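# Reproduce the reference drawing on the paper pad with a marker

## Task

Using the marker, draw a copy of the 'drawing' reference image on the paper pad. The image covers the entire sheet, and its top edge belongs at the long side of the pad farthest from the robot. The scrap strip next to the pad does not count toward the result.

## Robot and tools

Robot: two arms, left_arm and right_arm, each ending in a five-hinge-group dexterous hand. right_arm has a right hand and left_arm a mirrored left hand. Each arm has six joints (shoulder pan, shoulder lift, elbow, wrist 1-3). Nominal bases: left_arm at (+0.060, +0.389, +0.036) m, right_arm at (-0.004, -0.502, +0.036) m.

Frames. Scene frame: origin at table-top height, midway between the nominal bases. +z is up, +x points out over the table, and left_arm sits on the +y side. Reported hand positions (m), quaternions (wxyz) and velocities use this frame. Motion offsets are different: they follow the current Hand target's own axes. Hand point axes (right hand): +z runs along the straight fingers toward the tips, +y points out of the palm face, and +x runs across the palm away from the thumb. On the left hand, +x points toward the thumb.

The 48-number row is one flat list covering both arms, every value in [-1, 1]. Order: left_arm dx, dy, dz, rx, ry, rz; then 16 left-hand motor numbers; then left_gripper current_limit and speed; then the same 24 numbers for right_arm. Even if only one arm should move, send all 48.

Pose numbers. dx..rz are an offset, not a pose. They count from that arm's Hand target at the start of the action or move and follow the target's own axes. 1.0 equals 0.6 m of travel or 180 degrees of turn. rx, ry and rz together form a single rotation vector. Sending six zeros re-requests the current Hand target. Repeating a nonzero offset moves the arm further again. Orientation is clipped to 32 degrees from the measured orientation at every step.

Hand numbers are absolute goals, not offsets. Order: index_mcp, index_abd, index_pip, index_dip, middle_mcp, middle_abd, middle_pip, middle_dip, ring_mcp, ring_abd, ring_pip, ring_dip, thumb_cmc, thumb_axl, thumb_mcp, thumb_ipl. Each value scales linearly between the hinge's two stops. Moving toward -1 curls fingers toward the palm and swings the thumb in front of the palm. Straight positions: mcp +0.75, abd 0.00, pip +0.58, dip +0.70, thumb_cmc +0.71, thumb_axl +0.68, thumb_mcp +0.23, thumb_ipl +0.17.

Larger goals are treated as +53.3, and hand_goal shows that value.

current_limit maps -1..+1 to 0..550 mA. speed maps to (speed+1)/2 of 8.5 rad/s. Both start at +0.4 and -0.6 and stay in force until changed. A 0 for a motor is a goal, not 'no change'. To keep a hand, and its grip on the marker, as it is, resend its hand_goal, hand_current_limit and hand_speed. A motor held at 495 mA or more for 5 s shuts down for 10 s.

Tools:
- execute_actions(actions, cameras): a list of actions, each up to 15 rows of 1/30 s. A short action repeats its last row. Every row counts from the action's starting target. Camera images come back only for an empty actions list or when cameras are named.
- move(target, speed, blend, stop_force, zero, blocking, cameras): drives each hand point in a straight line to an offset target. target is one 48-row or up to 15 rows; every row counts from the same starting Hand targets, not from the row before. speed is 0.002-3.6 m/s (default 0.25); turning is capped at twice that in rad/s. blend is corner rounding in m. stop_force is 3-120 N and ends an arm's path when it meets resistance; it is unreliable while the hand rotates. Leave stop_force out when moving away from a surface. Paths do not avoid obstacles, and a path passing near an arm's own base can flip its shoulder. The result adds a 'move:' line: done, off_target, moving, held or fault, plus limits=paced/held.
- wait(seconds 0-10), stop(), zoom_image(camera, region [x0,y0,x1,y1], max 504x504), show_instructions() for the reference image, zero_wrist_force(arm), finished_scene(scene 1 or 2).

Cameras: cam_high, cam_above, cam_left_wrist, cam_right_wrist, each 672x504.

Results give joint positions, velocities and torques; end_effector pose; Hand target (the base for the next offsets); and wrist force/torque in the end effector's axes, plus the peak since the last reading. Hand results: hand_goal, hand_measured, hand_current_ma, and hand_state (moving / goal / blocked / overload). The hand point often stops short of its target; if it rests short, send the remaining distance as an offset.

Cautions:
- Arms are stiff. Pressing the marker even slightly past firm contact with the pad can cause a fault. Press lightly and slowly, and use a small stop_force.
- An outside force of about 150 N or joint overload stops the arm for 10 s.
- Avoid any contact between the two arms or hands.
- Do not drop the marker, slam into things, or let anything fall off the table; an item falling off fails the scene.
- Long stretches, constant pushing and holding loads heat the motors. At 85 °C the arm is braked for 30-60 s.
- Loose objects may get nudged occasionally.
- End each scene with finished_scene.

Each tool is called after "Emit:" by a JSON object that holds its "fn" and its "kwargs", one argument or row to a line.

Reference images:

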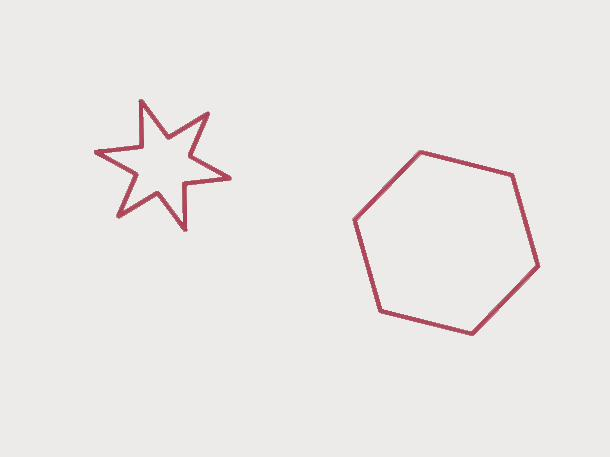

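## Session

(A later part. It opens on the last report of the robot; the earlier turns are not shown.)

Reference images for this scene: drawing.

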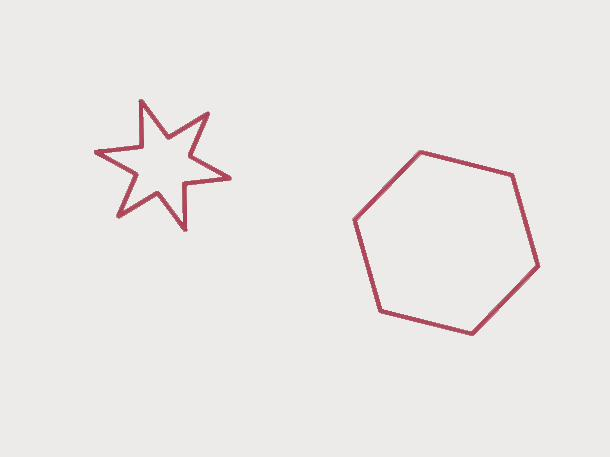

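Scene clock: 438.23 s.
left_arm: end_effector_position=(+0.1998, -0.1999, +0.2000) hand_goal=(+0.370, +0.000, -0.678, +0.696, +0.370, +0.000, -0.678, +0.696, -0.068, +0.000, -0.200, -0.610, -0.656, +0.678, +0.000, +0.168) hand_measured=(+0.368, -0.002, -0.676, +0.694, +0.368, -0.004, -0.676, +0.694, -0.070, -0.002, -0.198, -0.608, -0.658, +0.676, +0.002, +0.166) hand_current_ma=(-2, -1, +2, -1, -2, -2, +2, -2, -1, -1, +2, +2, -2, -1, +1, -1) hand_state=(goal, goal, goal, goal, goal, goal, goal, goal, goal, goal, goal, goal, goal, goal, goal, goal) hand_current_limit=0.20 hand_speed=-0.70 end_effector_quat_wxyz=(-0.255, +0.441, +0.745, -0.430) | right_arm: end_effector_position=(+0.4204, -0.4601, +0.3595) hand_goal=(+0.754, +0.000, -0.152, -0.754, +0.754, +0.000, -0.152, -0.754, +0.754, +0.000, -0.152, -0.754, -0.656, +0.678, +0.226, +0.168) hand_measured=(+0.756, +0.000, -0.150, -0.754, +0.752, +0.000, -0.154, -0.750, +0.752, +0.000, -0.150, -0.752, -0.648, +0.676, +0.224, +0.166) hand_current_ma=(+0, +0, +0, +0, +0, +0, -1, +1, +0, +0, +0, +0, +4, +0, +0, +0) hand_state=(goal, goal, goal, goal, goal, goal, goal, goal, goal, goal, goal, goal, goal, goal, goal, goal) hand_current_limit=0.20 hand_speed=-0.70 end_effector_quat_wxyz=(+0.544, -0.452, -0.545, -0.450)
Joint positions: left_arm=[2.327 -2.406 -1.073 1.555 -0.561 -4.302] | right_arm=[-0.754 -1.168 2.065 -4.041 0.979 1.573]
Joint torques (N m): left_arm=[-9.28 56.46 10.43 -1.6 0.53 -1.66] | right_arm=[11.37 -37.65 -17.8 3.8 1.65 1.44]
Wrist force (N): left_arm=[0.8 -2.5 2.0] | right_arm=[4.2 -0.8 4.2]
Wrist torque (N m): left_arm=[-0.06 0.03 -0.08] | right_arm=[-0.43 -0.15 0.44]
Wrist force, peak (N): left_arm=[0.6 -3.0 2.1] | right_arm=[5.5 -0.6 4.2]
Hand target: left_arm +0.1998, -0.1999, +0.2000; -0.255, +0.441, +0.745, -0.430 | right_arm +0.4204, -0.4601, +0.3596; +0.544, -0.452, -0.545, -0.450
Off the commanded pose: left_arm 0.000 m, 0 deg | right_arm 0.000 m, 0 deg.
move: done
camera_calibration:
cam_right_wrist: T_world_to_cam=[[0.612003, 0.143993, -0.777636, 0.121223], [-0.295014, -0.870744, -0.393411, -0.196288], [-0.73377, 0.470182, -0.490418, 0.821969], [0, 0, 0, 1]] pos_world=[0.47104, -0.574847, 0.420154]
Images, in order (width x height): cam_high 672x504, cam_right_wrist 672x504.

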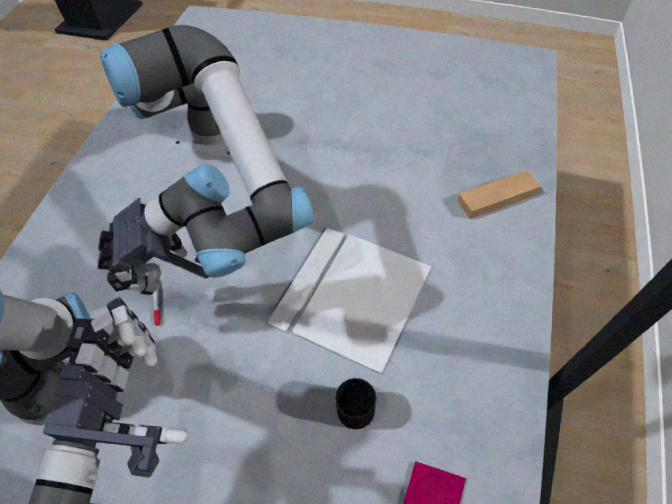

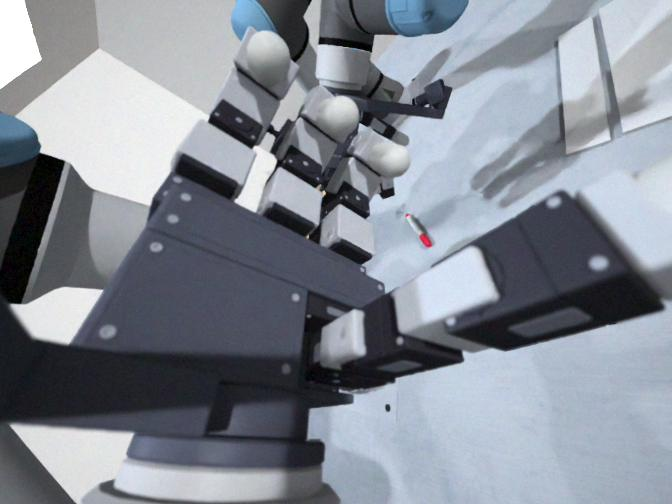

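Emit:
{"fn": "move", "kwargs": {
  "target": [
    [-0.0693,0.0685,0.2142,0,0.0053,0.003, 0.37,0,-0.679,0.696, 0.37,0,-0.679,0.696, -0.068,0,-0.2,-0.61, -0.657,0.678,0.0,0.168, 0.2,-0.7, 0,0,0,0,0,0, 0.754,0,-0.153,-0.754, 0.754,0,-0.153,-0.754, 0.754,0,-0.153,-0.754, -0.656,0.678,0.225,0.168, 0.2,-0.7],
    [-0.0693,0.1408,0.2557,0,0.0053,0.003, 0.37,0,-0.679,0.696, 0.37,0,-0.679,0.696, -0.068,0,-0.2,-0.61, -0.657,0.678,0.0,0.168, 0.2,-0.7, 0,0,0,0,0,0, 0.754,0,-0.153,-0.754, 0.754,0,-0.153,-0.754, 0.754,0,-0.153,-0.754, -0.656,0.678,0.225,0.168, 0.2,-0.7]
  ],
  "speed": 0.15,
  "cameras": ["cam_high","cam_right_wrist","cam_left_wrist"]
}}

Emit:
{"fn": "zoom_image", "kwargs": {
  "camera": "cam_high",
  "region": [90, 210, 230, 360]
}}

Emit:
{"fn": "zoom_image", "kwargs": {
  "camera": "cam_right_wrist",
  "region": [300, 120, 500, 280]
}}

Scene clock: 442.07 s.
left_arm: end_effector_position=(+0.1675, -0.2414, +0.1470) hand_goal=(+0.370, +0.000, -0.678, +0.696, +0.370, +0.000, -0.678, +0.696, -0.068, +0.000, -0.200, -0.610, -0.656, +0.678, +0.000, +0.168) hand_measured=(+0.368, -0.002, -0.676, +0.694, +0.368, -0.004, -0.676, +0.694, -0.068, -0.002, -0.198, -0.608, -0.658, +0.676, +0.000, +0.166) hand_current_ma=(-2, -1, +2, -1, -2, -2, +2, -2, +0, -1, +2, +2, -1, -1, +0, -1) hand_state=(goal, goal, goal, goal, goal, goal, goal, goal, goal, goal, goal, goal, goal, goal, goal, goal) hand_current_limit=0.20 hand_speed=-0.70 end_effector_quat_wxyz=(-0.258, +0.445, +0.742, -0.430) | right_arm: end_effector_position=(+0.4204, -0.4601, +0.3596) hand_goal=(+0.754, +0.000, -0.152, -0.754, +0.754, +0.000, -0.152, -0.754, +0.754, +0.000, -0.152, -0.754, -0.656, +0.678, +0.226, +0.168) hand_measured=(+0.756, +0.000, -0.150, -0.754, +0.752, +0.000, -0.154, -0.750, +0.752, +0.000, -0.150, -0.752, -0.648, +0.676, +0.224, +0.166) hand_current_ma=(+0, +0, +0, +0, +0, +0, -1, +1, +0, +0, +0, +0, +4, +0, +0, +0) hand_state=(goal, goal, goal, goal, goal, goal, goal, goal, goal, goal, goal, goal, goal, goal, goal, goal) hand_current_limit=0.20 hand_speed=-0.70 end_effector_quat_wxyz=(+0.544, -0.452, -0.545, -0.450)
Joint positions: left_arm=[2.242 -2.52 -0.972 1.681 -0.538 -4.434] | right_arm=[-0.754 -1.168 2.065 -4.041 0.979 1.573]
Joint torques (N m): left_arm=[9.34 61.88 10.36 -4.07 -0.94 1.27] | right_arm=[10.68 -36.72 -18.48 3.73 1.66 1.59]
Wrist force (N): left_arm=[0.6 -2.4 1.8] | right_arm=[4.4 -0.9 4.4]
Wrist torque (N m): left_arm=[-0.01 0.04 -0.11] | right_arm=[-0.45 -0.17 0.44]
Wrist force, peak (N): left_arm=[-0.1 -1.0 7.1] | right_arm=[4.6 -1.0 4.5]
Hand target: left_arm +0.1676, -0.2413, +0.1471; -0.258, +0.445, +0.742, -0.430 (not the last commanded pose) | right_arm +0.4204, -0.4601, +0.3596; +0.544, -0.452, -0.545, -0.450
Off the commanded pose: left_arm 0.108 m, 0 deg | right_arm 0.000 m, 0 deg.
move: held (left_arm; a check stopped the path); path passed 0 of 2 targets; limits=held
pose unreachable (left arm): on one or more control steps of this call, first in action 0 (counted from 0), this arm could not follow its commanded pose, so it was not sent that pose on those steps. It may still have moved: this result reports where it is.
cause: moving toward the commanded pose would bring a part of the arm too close to another arm (a part of this arm just beyond joint 6 (wrist 3) and a part of the right arm just beyond its joint 2 (shoulder lift), at the place that arm is still heading or pushing toward).
camera_calibration:
cam_left_wrist: T_world_to_cam=[[0.104737, -0.840341, 0.531843, -0.330593], [0.26115, 0.539257, 0.800627, -0.104695], [-0.959599, 0.0550354, 0.275935, 0.253722], [0, 0, 0, 1]] pos_world=[0.305438, -0.235317, 0.189634]
cam_right_wrist: T_world_to_cam=[[0.612, 0.144062, -0.777626, 0.121337], [-0.294849, -0.870816, -0.393375, -0.196382], [-0.733839, 0.470028, -0.490463, 0.82198], [0, 0, 0, 1]] pos_world=[0.47104, -0.574847, 0.420254]
Images, in order (width x height): cam_high 672x504, cam_left_wrist 672x504, cam_right_wrist 672x504.

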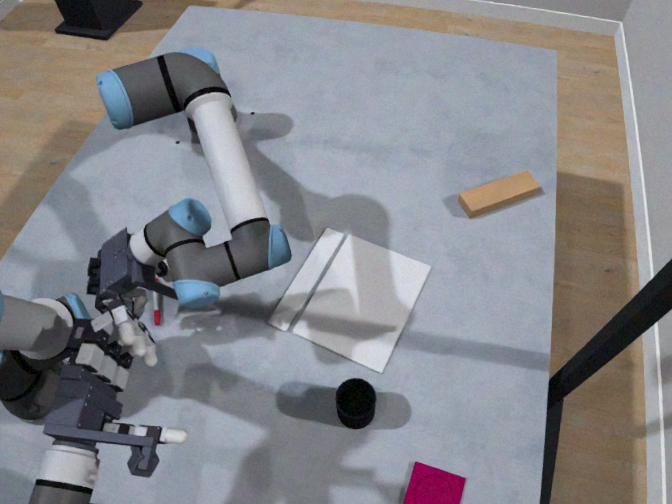

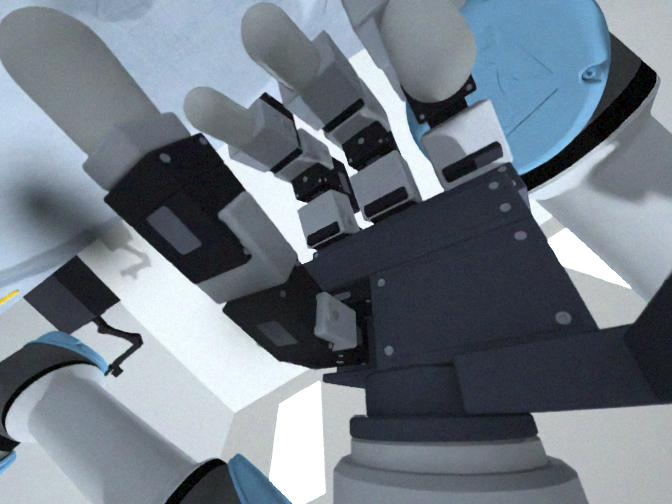

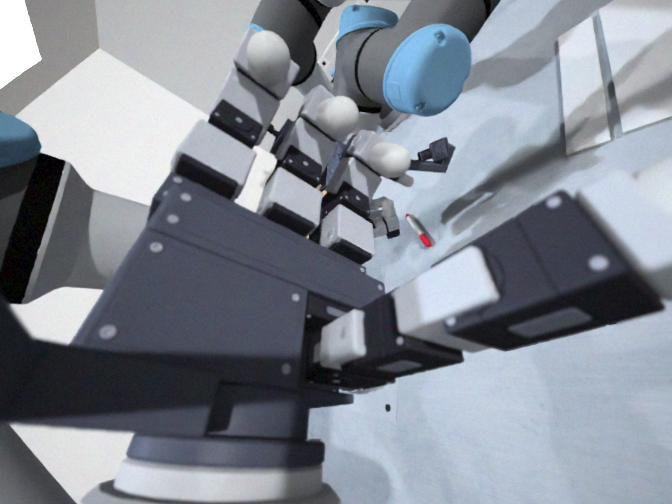

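Scaled by 3.360.

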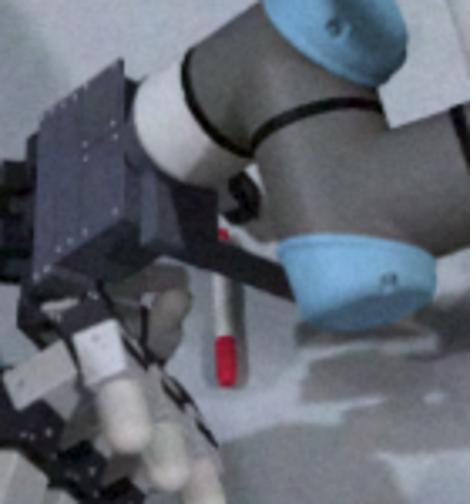

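Scaled by 2.520.

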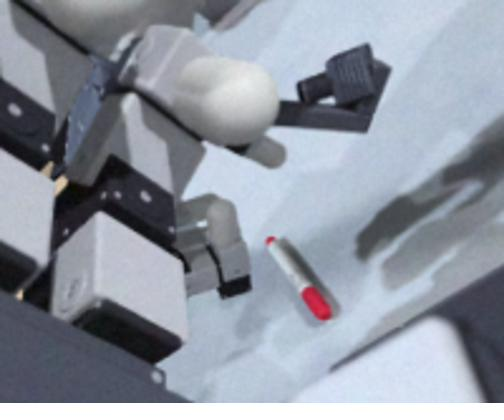

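Emit:
{"fn": "move", "kwargs": {
  "target": [0,0,0,0,0,0, 0.37,0,-0.679,0.696, 0.37,0,-0.679,0.696, -0.068,0,-0.2,-0.61, -0.657,0.678,0.0,0.168, 0.2,-0.7, 0,-0.409,-0.58,-0.333,0,0, 0.754,0,-0.153,-0.754, 0.754,0,-0.153,-0.754, 0.754,0,-0.153,-0.754, -0.656,0.678,0.225,0.168, 0.2,-0.7],
  "speed": 0.25,
  "cameras": ["cam_high"]
}}

Scene clock: 446.10 s.
left_arm: end_effector_position=(+0.1676, -0.2413, +0.1471) hand_goal=(+0.370, +0.000, -0.678, +0.696, +0.370, +0.000, -0.678, +0.696, -0.068, +0.000, -0.200, -0.610, -0.656, +0.678, +0.000, +0.168) hand_measured=(+0.368, -0.002, -0.676, +0.694, +0.368, -0.004, -0.676, +0.694, -0.068, -0.002, -0.198, -0.608, -0.658, +0.676, +0.000, +0.166) hand_current_ma=(-2, -1, +2, -1, -2, -2, +2, -2, +0, -1, +2, +2, -1, -1, +0, -1) hand_state=(goal, goal, goal, goal, goal, goal, goal, goal, goal, goal, goal, goal, goal, goal, goal, goal) hand_current_limit=0.20 hand_speed=-0.70 end_effector_quat_wxyz=(-0.258, +0.445, +0.742, -0.430) | right_arm: end_effector_position=(+0.2441, -0.8473, +0.3604) hand_goal=(+0.754, +0.000, -0.152, -0.754, +0.754, +0.000, -0.152, -0.754, +0.754, +0.000, -0.152, -0.754, -0.656, +0.678, +0.226, +0.168) hand_measured=(+0.756, +0.000, -0.150, -0.754, +0.752, +0.000, -0.154, -0.750, +0.752, +0.000, -0.150, -0.752, -0.648, +0.676, +0.224, +0.166) hand_current_ma=(+0, +0, +0, +0, +0, +0, -1, +1, +0, +0, +0, +0, +4, +0, +0, +0) hand_state=(goal, goal, goal, goal, goal, goal, goal, goal, goal, goal, goal, goal, goal, goal, goal, goal) hand_current_limit=0.20 hand_speed=-0.70 end_effector_quat_wxyz=(-0.246, +0.663, +0.247, +0.662)
Joint positions: left_arm=[2.242 -2.52 -0.972 1.68 -0.538 -4.434] | right_arm=[-1.804 -1.172 2.068 -4.04 0.983 1.571]
Joint torques (N m): left_arm=[8.39 60.94 9.05 -4.21 -0.49 1.67] | right_arm=[-12.68 -19.1 -18.21 3.93 -2.08 -1.6]
Wrist force (N): left_arm=[0.5 -2.5 2.2] | right_arm=[4.3 -0.8 4.4]
Wrist torque (N m): left_arm=[-0.07 0.06 -0.11] | right_arm=[-0.43 -0.17 0.55]
Wrist force, peak (N): left_arm=[0.8 -2.8 2.0] | right_arm=[4.5 -0.4 4.8]
Hand target: left_arm +0.1676, -0.2413, +0.1471; -0.258, +0.445, +0.742, -0.430 | right_arm +0.2440, -0.8476, +0.3604; -0.246, +0.663, +0.247, +0.662
Off the commanded pose: left_arm 0.000 m, 0 deg | right_arm 0.000 m, 0 deg.
move: done
Images, in order (width x height): cam_high 672x504.

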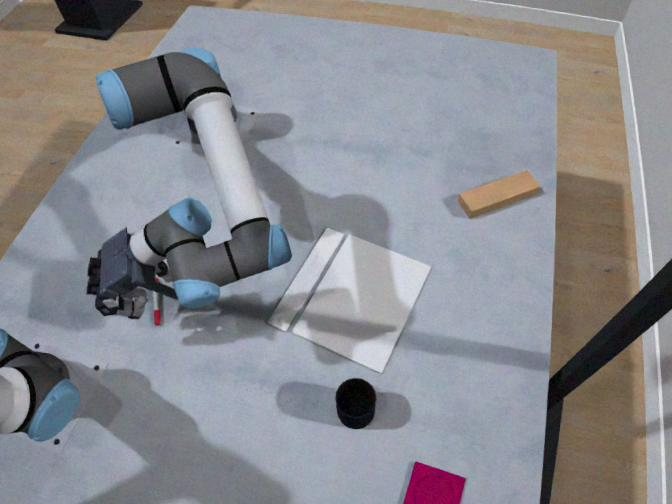

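Emit:
{"fn": "move", "kwargs": {
  "target": [
    [-0.0362,0.033,0.1002,0,0,0, 0.37,0,-0.679,0.696, 0.37,0,-0.679,0.696, -0.068,0,-0.2,-0.61, -0.657,0.678,0.0,0.168, 0.2,-0.7, 0,0,0,0,0,0, 0.754,0,-0.153,-0.754, 0.754,0,-0.153,-0.754, 0.754,0,-0.153,-0.754, -0.656,0.678,0.225,0.168, 0.2,-0.7],
    [-0.0362,0.1053,0.1417,0,0,0, 0.37,0,-0.679,0.696, 0.37,0,-0.679,0.696, -0.068,0,-0.2,-0.61, -0.657,0.678,0.0,0.168, 0.2,-0.7, 0,0,0,0,0,0, 0.754,0,-0.153,-0.754, 0.754,0,-0.153,-0.754, 0.754,0,-0.153,-0.754, -0.656,0.678,0.225,0.168, 0.2,-0.7]
  ],
  "speed": 0.12,
  "cameras": ["cam_high","cam_left_wrist"]
}}

Emit:
{"fn": "zoom_image", "kwargs": {
  "camera": "cam_high",
  "region": [80, 220, 220, 360]
}}

Scene clock: 450.13 s.
left_arm: end_effector_position=(+0.1405, -0.2803, +0.0502) hand_goal=(+0.370, +0.000, -0.678, +0.696, +0.370, +0.000, -0.678, +0.696, -0.068, +0.000, -0.200, -0.610, -0.656, +0.678, +0.000, +0.168) hand_measured=(+0.368, -0.002, -0.676, +0.694, +0.368, -0.004, -0.676, +0.694, -0.068, -0.002, -0.198, -0.608, -0.658, +0.676, +0.000, +0.166) hand_current_ma=(-2, -1, +2, -1, -2, -2, +2, -2, +0, -1, +2, +2, -1, -1, +0, -1) hand_state=(goal, goal, goal, goal, goal, goal, goal, goal, goal, goal, goal, goal, goal, goal, goal, goal) hand_current_limit=0.20 hand_speed=-0.70 end_effector_quat_wxyz=(-0.258, +0.445, +0.742, -0.430) end_effector_velocity=(+0.000, +0.000, -0.003) end_effector_angular_velocity=(+0.001, +0.001, +0.000) | right_arm: end_effector_position=(+0.2440, -0.8476, +0.3604) hand_goal=(+0.754, +0.000, -0.152, -0.754, +0.754, +0.000, -0.152, -0.754, +0.754, +0.000, -0.152, -0.754, -0.656, +0.678, +0.226, +0.168) hand_measured=(+0.756, +0.000, -0.150, -0.754, +0.752, +0.000, -0.154, -0.750, +0.752, +0.000, -0.150, -0.752, -0.648, +0.676, +0.224, +0.166) hand_current_ma=(+0, +0, +0, +0, +0, +0, -1, +1, +0, +0, +0, +0, +4, +0, +0, +0) hand_state=(goal, goal, goal, goal, goal, goal, goal, goal, goal, goal, goal, goal, goal, goal, goal, goal) hand_current_limit=0.20 hand_speed=-0.70 end_effector_quat_wxyz=(-0.246, +0.663, +0.247, +0.662)
Joint positions: left_arm=[2.172 -2.693 -0.86 1.859 -0.525 -4.571] | right_arm=[-1.804 -1.171 2.068 -4.04 0.982 1.571]
Joint velocities: left_arm=[0 -0.005 0.002 0.003 0 -0.001] | right_arm=[within noise]
Joint torques (N m): left_arm=[-9.19 50.88 27.15 -1.51 1.07 -1.66] | right_arm=[-10.82 -19.38 -17.98 3.67 -2.11 -0.7]
Wrist force (N): left_arm=[0.7 -2.1 2.1] | right_arm=[4.5 -0.8 4.2]
Wrist torque (N m): left_arm=[-0.01 0.02 -0.02] | right_arm=[-0.43 -0.20 0.57]
Wrist force, peak (N): left_arm=[0.5 -3.0 2.0] | right_arm=[4.7 -1.1 4.7]
Hand target: left_arm +0.1405, -0.2803, +0.0500; -0.258, +0.445, +0.742, -0.430 | right_arm +0.2440, -0.8476, +0.3604; -0.246, +0.663, +0.247, +0.662
Off the commanded pose: left_arm 0.000 m, 0 deg | right_arm 0.000 m, 0 deg.
move: done
camera_calibration:
cam_left_wrist: T_world_to_cam=[[0.104737, -0.840341, 0.531843, -0.309014], [0.26115, 0.539257, 0.800627, 0.000779835], [-0.959599, 0.0550354, 0.275935, 0.256541], [0, 0, 0, 1]] pos_world=[0.278338, -0.274217, 0.0929343]
Images, in order (width x height): cam_high 672x504, cam_left_wrist 672x504.

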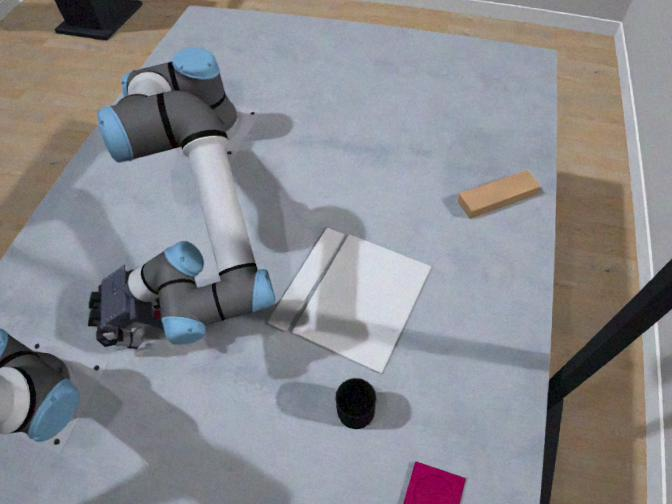

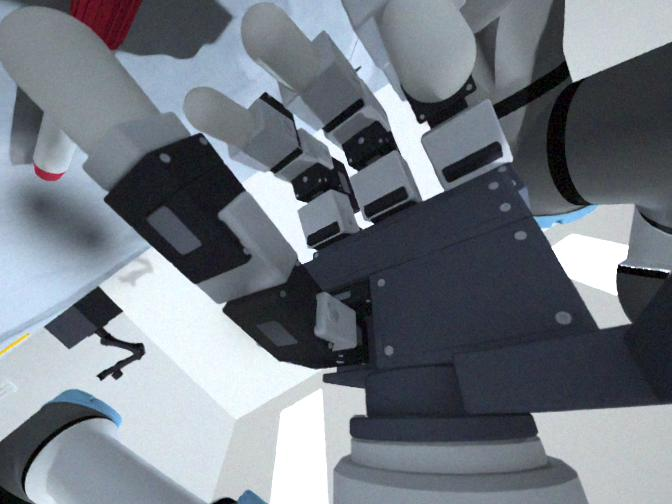

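Scaled by 3.600.

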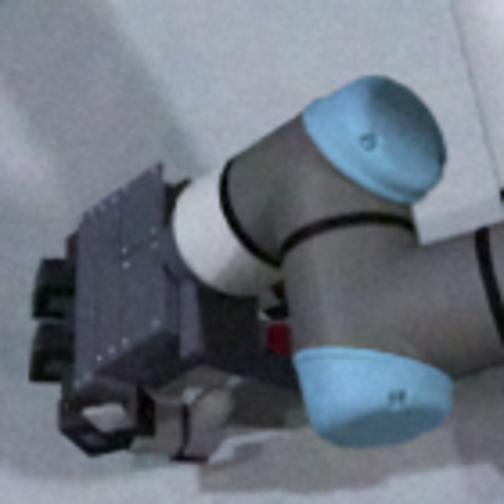

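Emit:
{"fn": "move", "kwargs": {
  "target": [
    [0.0203,0.0,0.0,0,0,0, 0.37,0,-0.679,0.696, 0.37,0,-0.679,0.696, -0.068,0,-0.2,-0.61, -0.657,0.678,0.0,0.168, 0.2,-0.7, 0,0,0,0,0,0, 0.754,0,-0.153,-0.754, 0.754,0,-0.153,-0.754, 0.754,0,-0.153,-0.754, -0.656,0.678,0.225,0.168, 0.2,-0.7],
    [0.0203,0.034,0.0195,0,0,0, 0.37,0,-0.679,0.696, 0.37,0,-0.679,0.696, -0.068,0,-0.2,-0.61, -0.657,0.678,0.0,0.168, 0.2,-0.7, 0,0,0,0,0,0, 0.754,0,-0.153,-0.754, 0.754,0,-0.153,-0.754, 0.754,0,-0.153,-0.754, -0.656,0.678,0.225,0.168, 0.2,-0.7]
  ],
  "speed": 0.04,
  "stop_force": 5,
  "cameras": ["cam_high","cam_left_wrist"]
}}

Emit:
{"fn": "zoom_image", "kwargs": {
  "camera": "cam_left_wrist",
  "region": [0, 0, 300, 250]
}}

Scene clock: 454.33 s.
left_arm: end_effector_position=(+0.1348, -0.2695, +0.0268) hand_goal=(+0.370, +0.000, -0.678, +0.696, +0.370, +0.000, -0.678, +0.696, -0.068, +0.000, -0.200, -0.610, -0.656, +0.678, +0.000, +0.168) hand_measured=(+0.368, -0.002, -0.676, +0.694, +0.368, -0.004, -0.676, +0.694, -0.066, -0.002, -0.204, -0.608, -0.658, +0.676, +0.000, +0.166) hand_current_ma=(-2, -1, +2, -1, -2, -2, +2, -2, +1, -1, -3, +2, -1, -1, +0, -1) hand_state=(goal, goal, goal, goal, goal, goal, goal, goal, goal, goal, goal, goal, goal, goal, goal, goal) hand_current_limit=0.20 hand_speed=-0.70 end_effector_quat_wxyz=(-0.258, +0.445, +0.742, -0.430) | right_arm: end_effector_position=(+0.2440, -0.8476, +0.3604) hand_goal=(+0.754, +0.000, -0.152, -0.754, +0.754, +0.000, -0.152, -0.754, +0.754, +0.000, -0.152, -0.754, -0.656, +0.678, +0.226, +0.168) hand_measured=(+0.756, +0.000, -0.150, -0.754, +0.752, +0.000, -0.154, -0.750, +0.752, +0.000, -0.150, -0.752, -0.648, +0.676, +0.224, +0.166) hand_current_ma=(+0, +0, +0, +0, +0, +0, -1, +1, +0, +0, +0, +0, +4, +0, +0, +0) hand_state=(goal, goal, goal, goal, goal, goal, goal, goal, goal, goal, goal, goal, goal, goal, goal, goal) hand_current_limit=0.20 hand_speed=-0.70 end_effector_quat_wxyz=(-0.246, +0.663, +0.247, +0.662)
Joint positions: left_arm=[2.173 -2.69 -0.933 1.927 -0.526 -4.568] | right_arm=[-1.804 -1.171 2.068 -4.04 0.982 1.571]
Joint torques (N m): left_arm=[6.77 57.13 12.03 -3.55 0.57 -1.72] | right_arm=[-9.51 -19.22 -17.59 3.75 -2.29 -0.42]
Wrist force (N): left_arm=[0.4 -7.8 0.9] | right_arm=[4.1 -1.1 4.5]
Wrist torque (N m): left_arm=[-0.04 0.00 0.21] | right_arm=[-0.49 -0.14 0.52]
Wrist force, peak (N): left_arm=[0.7 -8.1 0.5] | right_arm=[4.7 -0.8 4.5]
Hand target: left_arm +0.1348, -0.2695, +0.0268; -0.258, +0.445, +0.742, -0.430 | right_arm +0.2440, -0.8476, +0.3604; -0.246, +0.663, +0.247, +0.662
Off the commanded pose: left_arm 0.000 m, 0 deg | right_arm 0.000 m, 0 deg.
move: contact (left_arm); path passed 1 of 2 targets
camera_calibration:
cam_left_wrist: T_world_to_cam=[[0.104737, -0.840341, 0.531843, -0.286843], [0.26115, 0.539257, 0.800627, 0.0152591], [-0.959599, 0.0550354, 0.275935, 0.256961], [0, 0, 0, 1]] pos_world=[0.272638, -0.263417, 0.0694343]
Images, in order (width x height): cam_high 672x504, cam_left_wrist 672x504.

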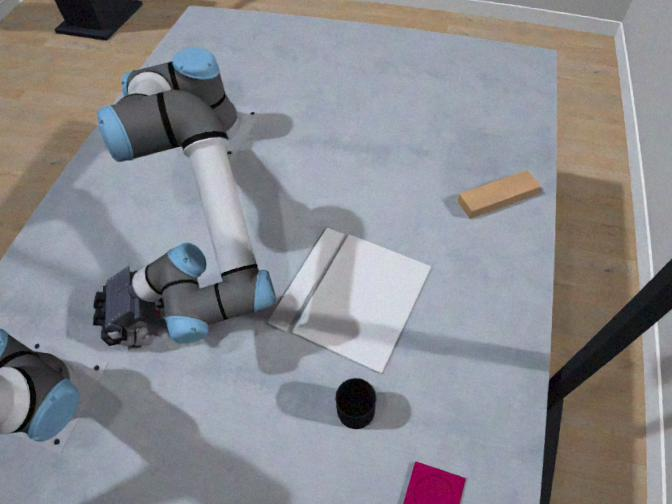

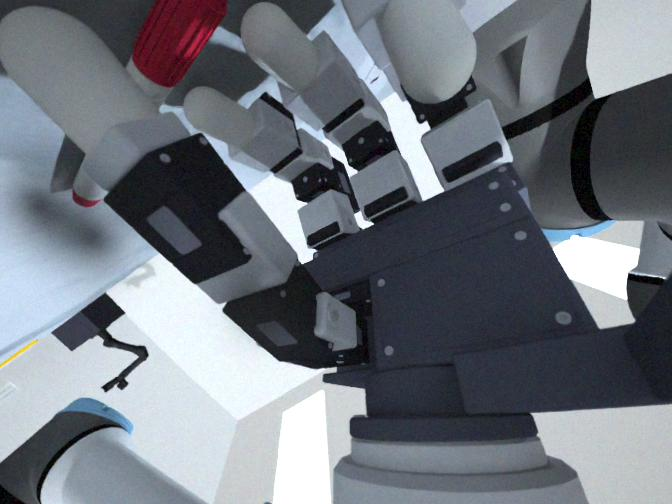

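Scaled by 1.680.

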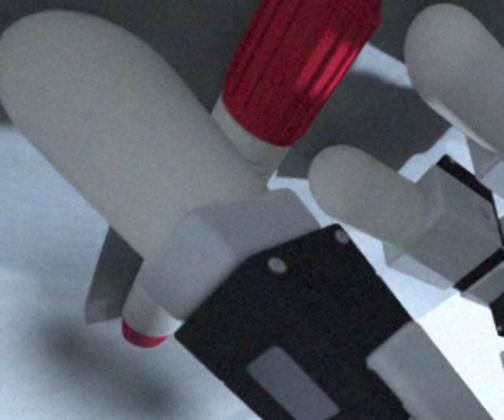

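Emit:
{"fn": "move", "kwargs": {
  "target": [
    [0,-0.0014,-0.0008,0,0,0, 0.26,0,-0.606,0.696, 0.26,0,-0.606,0.696, -0.068,0,-0.2,-0.61, -0.657,0.678,-0.1,0.168, 0.2,-0.85, 0,0,0,0,0,0, 0.754,0,-0.153,-0.754, 0.754,0,-0.153,-0.754, 0.754,0,-0.153,-0.754, -0.656,0.678,0.225,0.168, 0.2,-0.7],
    [0,-0.0014,-0.0008,0,0,0, 0.164,0,-0.547,0.696, 0.164,0,-0.547,0.696, -0.068,0,-0.2,-0.61, -0.657,0.678,-0.112,0.168, 0.2,-0.85, 0,0,0,0,0,0, 0.754,0,-0.153,-0.754, 0.754,0,-0.153,-0.754, 0.754,0,-0.153,-0.754, -0.656,0.678,0.225,0.168, 0.2,-0.7]
  ],
  "speed": 0.04,
  "cameras": ["cam_left_wrist"]
}}

Emit:
{"fn": "zoom_image", "kwargs": {
  "camera": "cam_left_wrist",
  "region": [0, 0, 300, 250]
}}

Scene clock: 456.83 s.
left_arm: end_effector_position=(+0.1348, -0.2695, +0.0278) hand_goal=(+0.164, +0.000, -0.546, +0.696, +0.164, +0.000, -0.546, +0.696, -0.068, +0.000, -0.200, -0.610, -0.656, +0.678, -0.112, +0.168) hand_measured=(+0.176, -0.002, -0.544, +0.696, +0.176, -0.004, -0.544, +0.694, -0.066, -0.002, -0.202, -0.608, -0.656, +0.676, -0.104, +0.170) hand_current_ma=(+15, -1, +1, +0, +14, -2, +1, +0, +1, -1, +0, +2, +0, -1, +10, +2) hand_state=(goal, goal, goal, goal, goal, goal, goal, goal, goal, goal, goal, goal, goal, goal, goal, goal) hand_current_limit=0.20 hand_speed=-0.85 end_effector_quat_wxyz=(-0.258, +0.445, +0.742, -0.430) | right_arm: end_effector_position=(+0.2440, -0.8476, +0.3604) hand_goal=(+0.754, +0.000, -0.152, -0.754, +0.754, +0.000, -0.152, -0.754, +0.754, +0.000, -0.152, -0.754, -0.656, +0.678, +0.226, +0.168) hand_measured=(+0.756, +0.000, -0.150, -0.754, +0.752, +0.000, -0.154, -0.750, +0.752, +0.000, -0.150, -0.752, -0.648, +0.676, +0.224, +0.166) hand_current_ma=(+0, +0, +0, +0, +0, +0, -1, +1, +0, +0, +0, +0, +4, +0, +0, +0) hand_state=(goal, goal, goal, goal, goal, goal, goal, goal, goal, goal, goal, goal, goal, goal, goal, goal) hand_current_limit=0.20 hand_speed=-0.70 end_effector_quat_wxyz=(-0.246, +0.663, +0.247, +0.662)
Joint positions: left_arm=[2.173 -2.689 -0.933 1.925 -0.526 -4.568] | right_arm=[-1.804 -1.171 2.068 -4.04 0.982 1.571]
Joint torques (N m): left_arm=[5.44 64.06 19.15 -3.96 0.72 -1.55] | right_arm=[-7.95 -19.27 -18.03 3.47 -2.02 -0.03]
Wrist force (N): left_arm=[0.6 -2.0 2.0] | right_arm=[4.6 -0.9 4.5]
Wrist torque (N m): left_arm=[0.03 0.05 -0.11] | right_arm=[-0.45 -0.21 0.57]
Wrist force, peak (N): left_arm=[0.2 -10.5 1.0] | right_arm=[4.8 -1.1 4.4]
Hand target: left_arm +0.1348, -0.2695, +0.0278; -0.258, +0.445, +0.742, -0.430 | right_arm +0.2440, -0.8476, +0.3604; -0.246, +0.663, +0.247, +0.662
Off the commanded pose: left_arm 0.000 m, 0 deg | right_arm 0.000 m, 0 deg.
move: done
camera_calibration:
cam_left_wrist: T_world_to_cam=[[0.104737, -0.840341, 0.531843, -0.287375], [0.26115, 0.539257, 0.800627, 0.0144585], [-0.959599, 0.0550354, 0.275935, 0.256685], [0, 0, 0, 1]] pos_world=[0.272638, -0.263417, 0.0704343]
Images, in order (width x height): cam_left_wrist 672x504.

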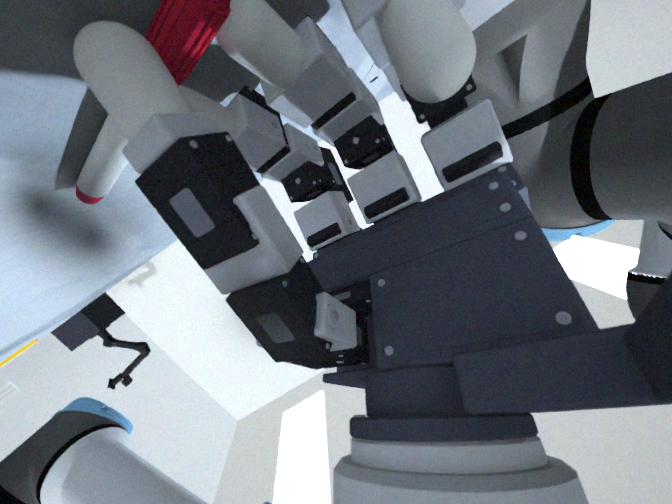

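Scaled by 1.680.

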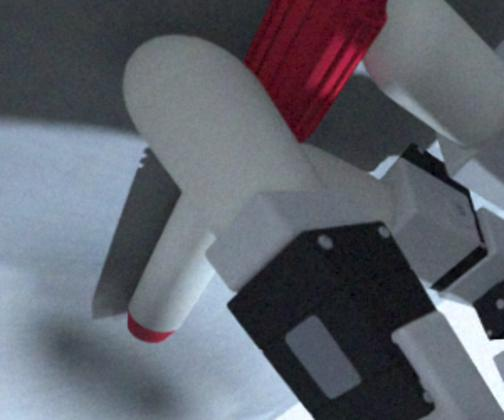

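Emit:
{"fn": "move", "kwargs": {
  "target": [
    [0,0,0,0,0,0, 0.11,0,-0.504,0.696, 0.11,0,-0.504,0.696, -0.068,0,-0.2,-0.61, -0.657,0.678,-0.14,0.16, 0.2,-0.9, 0,0,0,0,0,0, 0.754,0,-0.153,-0.754, 0.754,0,-0.153,-0.754, 0.754,0,-0.153,-0.754, -0.656,0.678,0.225,0.168, 0.2,-0.7],
    [0,0,0,0,0,0, 0.07,0,-0.52,0.68, 0.07,0,-0.52,0.68, -0.068,0,-0.2,-0.61, -0.657,0.678,-0.2,0.12, 0.2,-0.9, 0,0,0,0,0,0, 0.754,0,-0.153,-0.754, 0.754,0,-0.153,-0.754, 0.754,0,-0.153,-0.754, -0.656,0.678,0.225,0.168, 0.2,-0.7],
    [0,0,0,0,0,0, 0.02,0,-0.545,0.67, 0.02,0,-0.545,0.67, -0.068,0,-0.2,-0.61, -0.657,0.678,-0.28,0.08, 0.2,-0.92, 0,0,0,0,0,0, 0.754,0,-0.153,-0.754, 0.754,0,-0.153,-0.754, 0.754,0,-0.153,-0.754, -0.656,0.678,0.225,0.168, 0.2,-0.7]
  ],
  "speed": 0.04,
  "cameras": ["cam_left_wrist"]
}}

Emit:
{"fn": "zoom_image", "kwargs": {
  "camera": "cam_left_wrist",
  "region": [0, 0, 300, 250]
}}

Scene clock: 459.73 s.
left_arm: end_effector_position=(+0.1348, -0.2695, +0.0278) hand_goal=(+0.020, +0.000, -0.544, +0.670, +0.020, +0.000, -0.544, +0.670, -0.068, +0.000, -0.200, -0.610, -0.656, +0.678, -0.280, +0.080) hand_measured=(+0.134, +0.000, -0.506, +0.690, +0.134, -0.004, -0.506, +0.690, -0.066, -0.002, -0.202, -0.608, -0.656, +0.676, -0.104, +0.170) hand_current_ma=(+330, +0, +73, +29, +330, -2, +75, +30, +1, -1, +0, +2, +0, -1, +330, +330) hand_state=(blocked, goal, blocked, goal, blocked, goal, blocked, goal, goal, goal, goal, goal, goal, goal, blocked, blocked) hand_current_limit=0.20 hand_speed=-0.92 end_effector_quat_wxyz=(-0.258, +0.445, +0.742, -0.430) | right_arm: end_effector_position=(+0.2440, -0.8476, +0.3604) hand_goal=(+0.754, +0.000, -0.152, -0.754, +0.754, +0.000, -0.152, -0.754, +0.754, +0.000, -0.152, -0.754, -0.656, +0.678, +0.226, +0.168) hand_measured=(+0.756, +0.000, -0.150, -0.754, +0.752, +0.000, -0.154, -0.750, +0.752, +0.000, -0.150, -0.752, -0.648, +0.676, +0.224, +0.166) hand_current_ma=(+0, +0, +0, +0, +0, +0, -1, +1, +0, +0, +0, +0, +4, +0, +0, +0) hand_state=(goal, goal, goal, goal, goal, goal, goal, goal, goal, goal, goal, goal, goal, goal, goal, goal) hand_current_limit=0.20 hand_speed=-0.70 end_effector_quat_wxyz=(-0.246, +0.663, +0.247, +0.662)
Joint positions: left_arm=[2.173 -2.689 -0.933 1.925 -0.526 -4.568] | right_arm=[-1.804 -1.171 2.068 -4.04 0.982 1.571]
Joint torques (N m): left_arm=[3.84 53.41 21.81 -1.51 0.86 -1.7] | right_arm=[-7.58 -18.82 -16.7 3.53 -1.76 0.76]
Wrist force (N): left_arm=[0.6 -2.1 2.4] | right_arm=[4.7 -0.8 4.2]
Wrist torque (N m): left_arm=[-0.02 0.04 -0.09] | right_arm=[-0.42 -0.21 0.58]
Wrist force, peak (N): left_arm=[0.7 -6.7 1.3] | right_arm=[4.7 -1.1 4.5]
Hand target: left_arm +0.1348, -0.2695, +0.0278; -0.258, +0.445, +0.742, -0.430 | right_arm +0.2440, -0.8476, +0.3604; -0.246, +0.663, +0.247, +0.662
Off the commanded pose: left_arm 0.000 m, 0 deg | right_arm 0.000 m, 0 deg.
move: done
camera_calibration:
cam_left_wrist: T_world_to_cam=[[0.104737, -0.840341, 0.531843, -0.287375], [0.26115, 0.539257, 0.800627, 0.0144585], [-0.959599, 0.0550354, 0.275935, 0.256685], [0, 0, 0, 1]] pos_world=[0.272638, -0.263417, 0.0704343]
Images, in order (width x height): cam_left_wrist 672x504.

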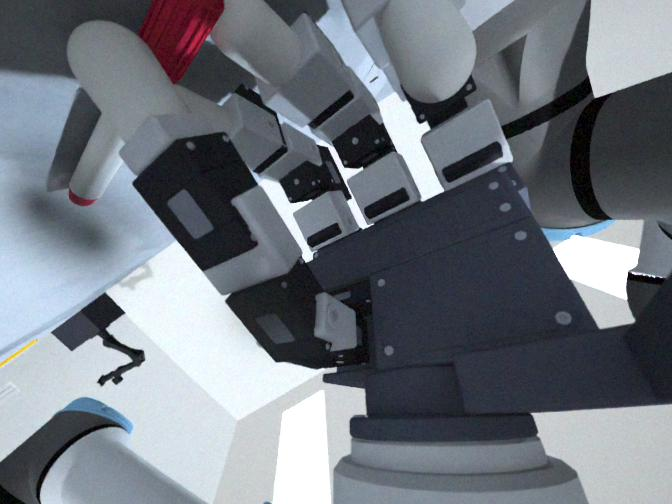

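Scaled by 1.680.

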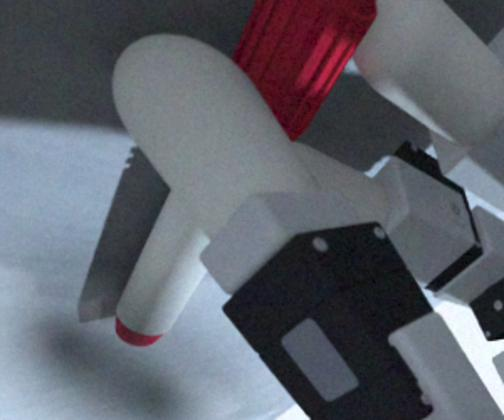

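Emit:
{"fn": "move", "kwargs": {
  "target": [
    [0,-0.1765,-0.101,0,0,0, 0.02,0,-0.545,0.67, 0.02,0,-0.545,0.67, -0.068,0,-0.2,-0.61, -0.657,0.678,-0.28,0.08, 0.2,-0.92, 0,0,0,0,0,0, 0.754,0,-0.153,-0.754, 0.754,0,-0.153,-0.754, 0.754,0,-0.153,-0.754, -0.656,0.678,0.225,0.168, 0.2,-0.7],
    [0.0852,-0.2195,-0.429,0,0,0, 0.02,0,-0.545,0.67, 0.02,0,-0.545,0.67, -0.068,0,-0.2,-0.61, -0.657,0.678,-0.28,0.08, 0.2,-0.92, 0,0,0,0,0,0, 0.754,0,-0.153,-0.754, 0.754,0,-0.153,-0.754, 0.754,0,-0.153,-0.754, -0.656,0.678,0.225,0.168, 0.2,-0.7]
  ],
  "speed": 0.15,
  "cameras": ["cam_high","cam_left_wrist"]
}}

Scene clock: 468.40 s.
left_arm: end_effector_position=(+0.2498, -0.1504, +0.2701) hand_goal=(+0.020, +0.000, -0.544, +0.670, +0.020, +0.000, -0.544, +0.670, -0.068, +0.000, -0.200, -0.610, -0.656, +0.678, -0.280, +0.080) hand_measured=(+0.132, +0.000, -0.506, +0.690, +0.120, -0.004, -0.506, +0.690, -0.066, -0.002, -0.200, -0.608, -0.652, +0.676, -0.098, +0.168) hand_current_ma=(+330, +0, +73, +29, +322, -2, +75, +30, +1, -1, +0, +2, +3, -1, +330, +330) hand_state=(blocked, goal, blocked, goal, blocked, goal, blocked, goal, goal, goal, goal, goal, goal, goal, blocked, blocked) hand_current_limit=0.20 hand_speed=-0.92 end_effector_quat_wxyz=(-0.258, +0.445, +0.742, -0.430) | right_arm: end_effector_position=(+0.2440, -0.8476, +0.3604) hand_goal=(+0.754, +0.000, -0.152, -0.754, +0.754, +0.000, -0.152, -0.754, +0.754, +0.000, -0.152, -0.754, -0.656, +0.678, +0.226, +0.168) hand_measured=(+0.756, +0.000, -0.150, -0.754, +0.752, +0.000, -0.154, -0.750, +0.752, +0.000, -0.150, -0.752, -0.648, +0.676, +0.224, +0.166) hand_current_ma=(+0, +0, +0, +0, +0, +0, -1, +1, +0, +0, +0, +0, +4, +0, +0, +0) hand_state=(goal, goal, goal, goal, goal, goal, goal, goal, goal, goal, goal, goal, goal, goal, goal, goal) hand_current_limit=0.20 hand_speed=-0.70 end_effector_quat_wxyz=(-0.246, +0.663, +0.247, +0.662)
Joint positions: left_arm=[2.447 -2.307 -1.108 1.311 -0.616 -4.086] | right_arm=[-1.804 -1.171 2.068 -4.04 0.982 1.571]
Joint torques (N m): left_arm=[9.42 53.98 10.26 -3.81 -1.14 1.69] | right_arm=[-6.17 -19.06 -17.32 3.36 -1.75 1.23]
Wrist force (N): left_arm=[0.5 -2.2 1.9] | right_arm=[4.4 -1.1 4.2]
Wrist torque (N m): left_arm=[0.00 0.05 -0.13] | right_arm=[-0.47 -0.18 0.55]
Wrist force, peak (N): left_arm=[0.4 -2.2 2.9] | right_arm=[4.9 -0.9 4.4]
Hand target: left_arm +0.2499, -0.1503, +0.2701; -0.258, +0.445, +0.742, -0.430 | right_arm +0.2440, -0.8476, +0.3604; -0.246, +0.663, +0.247, +0.662
Off the commanded pose: left_arm 0.000 m, 0 deg | right_arm 0.000 m, 0 deg.
move: done
camera_calibration:
cam_left_wrist: T_world_to_cam=[[0.104766, -0.840342, 0.531835, -0.328221], [0.261021, 0.539265, 0.800663, -0.273778], [-0.959631, 0.0549376, 0.275844, 0.293747], [0, 0, 0, 1]] pos_world=[0.387737, -0.144317, 0.312735]
Images, in order (width x height): cam_high 672x504, cam_left_wrist 672x504.

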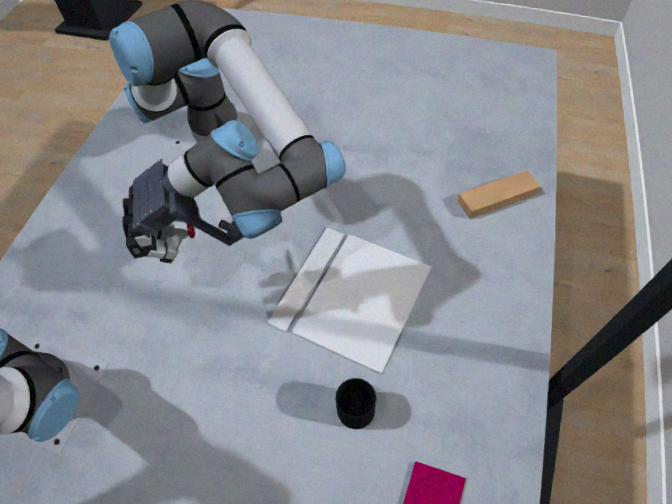

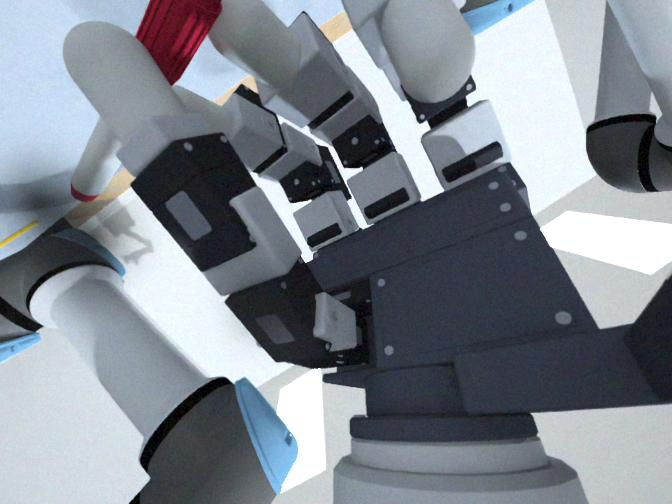

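Emit:
{"fn": "move", "kwargs": {
  "target": [0,-0.02,-0.01,0.1305,0.1305,-0.4872, 0.02,0,-0.545,0.67, 0.02,0,-0.545,0.67, -0.068,0,-0.2,-0.61, -0.657,0.678,-0.28,0.08, 0.2,-0.92, 0,0,0,0,0,0, 0.754,0,-0.153,-0.754, 0.754,0,-0.153,-0.754, 0.754,0,-0.153,-0.754, -0.656,0.678,0.225,0.168, 0.2,-0.7],
  "speed": 0.25
}}

Emit:
{"fn": "move", "kwargs": {
  "target": [
    [0,0,0,0.312,0,0, 0.02,0,-0.545,0.67, 0.02,0,-0.545,0.67, -0.068,0,-0.2,-0.61, -0.657,0.678,-0.28,0.08, 0.2,-0.92, 0,0,0,0,0,0, 0.754,0,-0.153,-0.754, 0.754,0,-0.153,-0.754, 0.754,0,-0.153,-0.754, -0.656,0.678,0.225,0.168, 0.2,-0.7],
    [0,0,0,0.624,0,0, 0.02,0,-0.545,0.67, 0.02,0,-0.545,0.67, -0.068,0,-0.2,-0.61, -0.657,0.678,-0.28,0.08, 0.2,-0.92, 0,0,0,0,0,0, 0.754,0,-0.153,-0.754, 0.754,0,-0.153,-0.754, 0.754,0,-0.153,-0.754, -0.656,0.678,0.225,0.168, 0.2,-0.7]
  ],
  "speed": 0.3,
  "cameras": ["cam_high","cam_above","cam_left_wrist"]
}}

Scene clock: 473.63 s.
left_arm: end_effector_position=(+0.2492, -0.1507, +0.2835) hand_goal=(+0.020, +0.000, -0.544, +0.670, +0.020, +0.000, -0.544, +0.670, -0.068, +0.000, -0.200, -0.610, -0.656, +0.678, -0.280, +0.080) hand_measured=(+0.116, +0.000, -0.506, +0.690, +0.114, -0.004, -0.506, +0.690, -0.066, -0.002, -0.200, -0.608, -0.654, +0.676, -0.088, +0.164) hand_current_ma=(+305, +0, +73, +29, +293, -2, +75, +30, +1, -1, +0, +2, +1, -1, +330, +330) hand_state=(blocked, goal, blocked, goal, blocked, goal, blocked, goal, goal, goal, goal, goal, goal, goal, blocked, blocked) hand_current_limit=0.20 hand_speed=-0.92 end_effector_quat_wxyz=(+0.687, +0.171, -0.685, +0.172) | right_arm: end_effector_position=(+0.2440, -0.8476, +0.3604) hand_goal=(+0.754, +0.000, -0.152, -0.754, +0.754, +0.000, -0.152, -0.754, +0.754, +0.000, -0.152, -0.754, -0.656, +0.678, +0.226, +0.168) hand_measured=(+0.756, +0.000, -0.150, -0.754, +0.752, +0.000, -0.154, -0.750, +0.752, +0.000, -0.150, -0.752, -0.648, +0.676, +0.224, +0.166) hand_current_ma=(+0, +0, +0, +0, +0, +0, -1, +1, +0, +0, +0, +0, +4, +0, +0, +0) hand_state=(goal, goal, goal, goal, goal, goal, goal, goal, goal, goal, goal, goal, goal, goal, goal, goal) hand_current_limit=0.20 hand_speed=-0.70 end_effector_quat_wxyz=(-0.246, +0.663, +0.247, +0.662)
Joint positions: left_arm=[2.518 -2.584 -1.291 0.729 -0.417 -4.707] | right_arm=[-1.804 -1.171 2.068 -4.04 0.982 1.571]
Joint torques (N m): left_arm=[8.69 59.87 5.57 -2.29 2.29 -2.18] | right_arm=[-4.36 -20.47 -17.2 3.5 -1.49 1.15]
Wrist force (N): left_arm=[2.6 0.4 2.6] | right_arm=[4.1 -1.0 4.3]
Wrist torque (N m): left_arm=[0.00 -0.13 0.44] | right_arm=[-0.45 -0.14 0.53]
Wrist force, peak (N): left_arm=[2.9 0.5 2.7] | right_arm=[4.8 -0.8 4.5]
Hand target: left_arm +0.2492, -0.1507, +0.2835; +0.687, +0.171, -0.685, +0.172 | right_arm +0.2440, -0.8476, +0.3604; -0.246, +0.663, +0.247, +0.662
Off the commanded pose: left_arm 0.000 m, 0 deg | right_arm 0.000 m, 0 deg.
move: done

Scene clock: 478.33 s.
left_arm: end_effector_position=(+0.2492, -0.1507, +0.2835) hand_goal=(+0.020, +0.000, -0.544, +0.670, +0.020, +0.000, -0.544, +0.670, -0.068, +0.000, -0.200, -0.610, -0.656, +0.678, -0.280, +0.080) hand_measured=(+0.116, +0.000, -0.506, +0.690, +0.114, -0.004, -0.506, +0.690, -0.066, -0.002, -0.200, -0.608, -0.654, +0.676, -0.088, +0.164) hand_current_ma=(+305, +0, +73, +29, +293, -2, +75, +30, +1, -1, +0, +2, +1, -1, +330, +330) hand_state=(blocked, goal, blocked, goal, blocked, goal, blocked, goal, goal, goal, goal, goal, goal, goal, blocked, blocked) hand_current_limit=0.20 hand_speed=-0.92 end_effector_quat_wxyz=(+0.240, +0.666, -0.239, +0.665) | right_arm: end_effector_position=(+0.2440, -0.8476, +0.3604) hand_goal=(+0.754, +0.000, -0.152, -0.754, +0.754, +0.000, -0.152, -0.754, +0.754, +0.000, -0.152, -0.754, -0.656, +0.678, +0.226, +0.168) hand_measured=(+0.756, +0.000, -0.150, -0.754, +0.752, +0.000, -0.154, -0.750, +0.752, +0.000, -0.150, -0.752, -0.648, +0.676, +0.224, +0.166) hand_current_ma=(+0, +0, +0, +0, +0, +0, -1, +1, +0, +0, +0, +0, +4, +0, +0, +0) hand_state=(goal, goal, goal, goal, goal, goal, goal, goal, goal, goal, goal, goal, goal, goal, goal, goal) hand_current_limit=0.20 hand_speed=-0.70 end_effector_quat_wxyz=(-0.246, +0.663, +0.247, +0.662)
Joint positions: left_arm=[2.221 -2.177 -2.369 1.405 1.84 -4.715] | right_arm=[-1.804 -1.171 2.068 -4.04 0.982 1.571]
Joint torques (N m): left_arm=[-8.45 25 13.97 0.45 2.37 -2.07] | right_arm=[-2.03 -19.56 -17.71 3.26 -1.75 0.98]
Wrist force (N): left_arm=[2.6 0.6 2.5] | right_arm=[4.4 -1.0 4.3]
Wrist torque (N m): left_arm=[0.04 -0.08 0.42] | right_arm=[-0.46 -0.18 0.55]
Wrist force, peak (N): left_arm=[2.9 0.2 2.9] | right_arm=[4.6 -1.1 4.6]
Hand target: left_arm +0.2492, -0.1507, +0.2835; +0.240, +0.666, -0.239, +0.665 | right_arm +0.2440, -0.8476, +0.3604; -0.246, +0.663, +0.247, +0.662
Off the commanded pose: left_arm 0.000 m, 0 deg | right_arm 0.000 m, 0 deg.
move: done
camera_calibration:
cam_left_wrist: T_world_to_cam=[[0.387778, 0.471725, -0.791899, 0.166919], [-0.340484, 0.871667, 0.352514, 0.0427635], [0.856562, 0.132932, 0.498629, -0.214659], [0, 0, 0, 1]] pos_world=[0.133702, -0.0874806, 0.224144]
Images, in order (width x height): cam_high 672x504, cam_above 672x504, cam_left_wrist 672x504.

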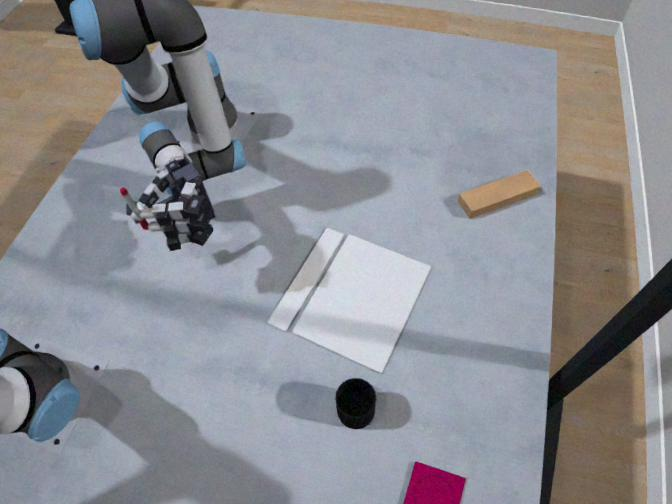

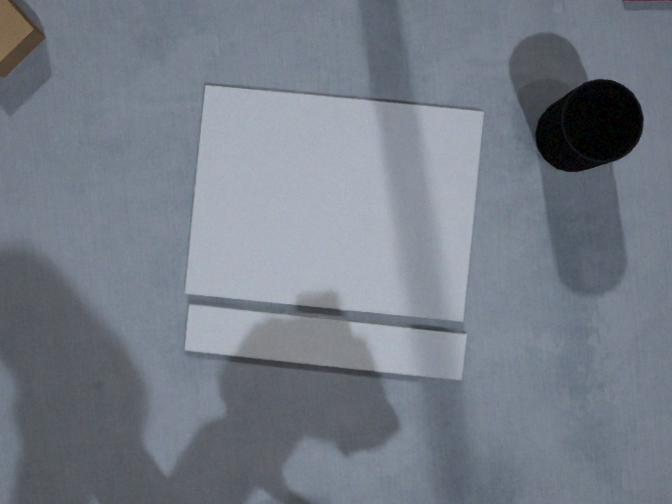

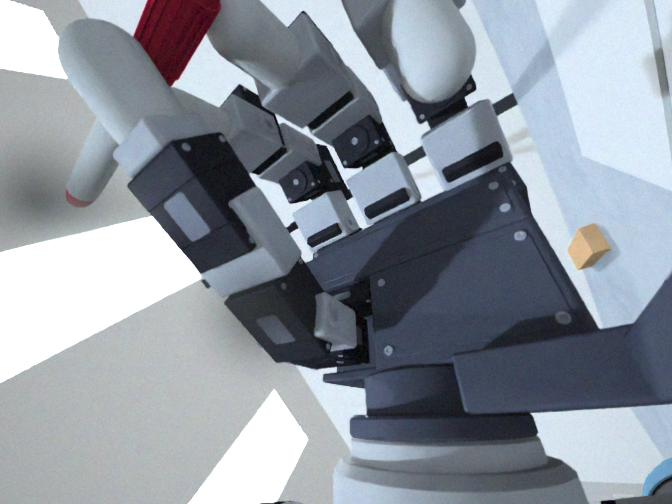

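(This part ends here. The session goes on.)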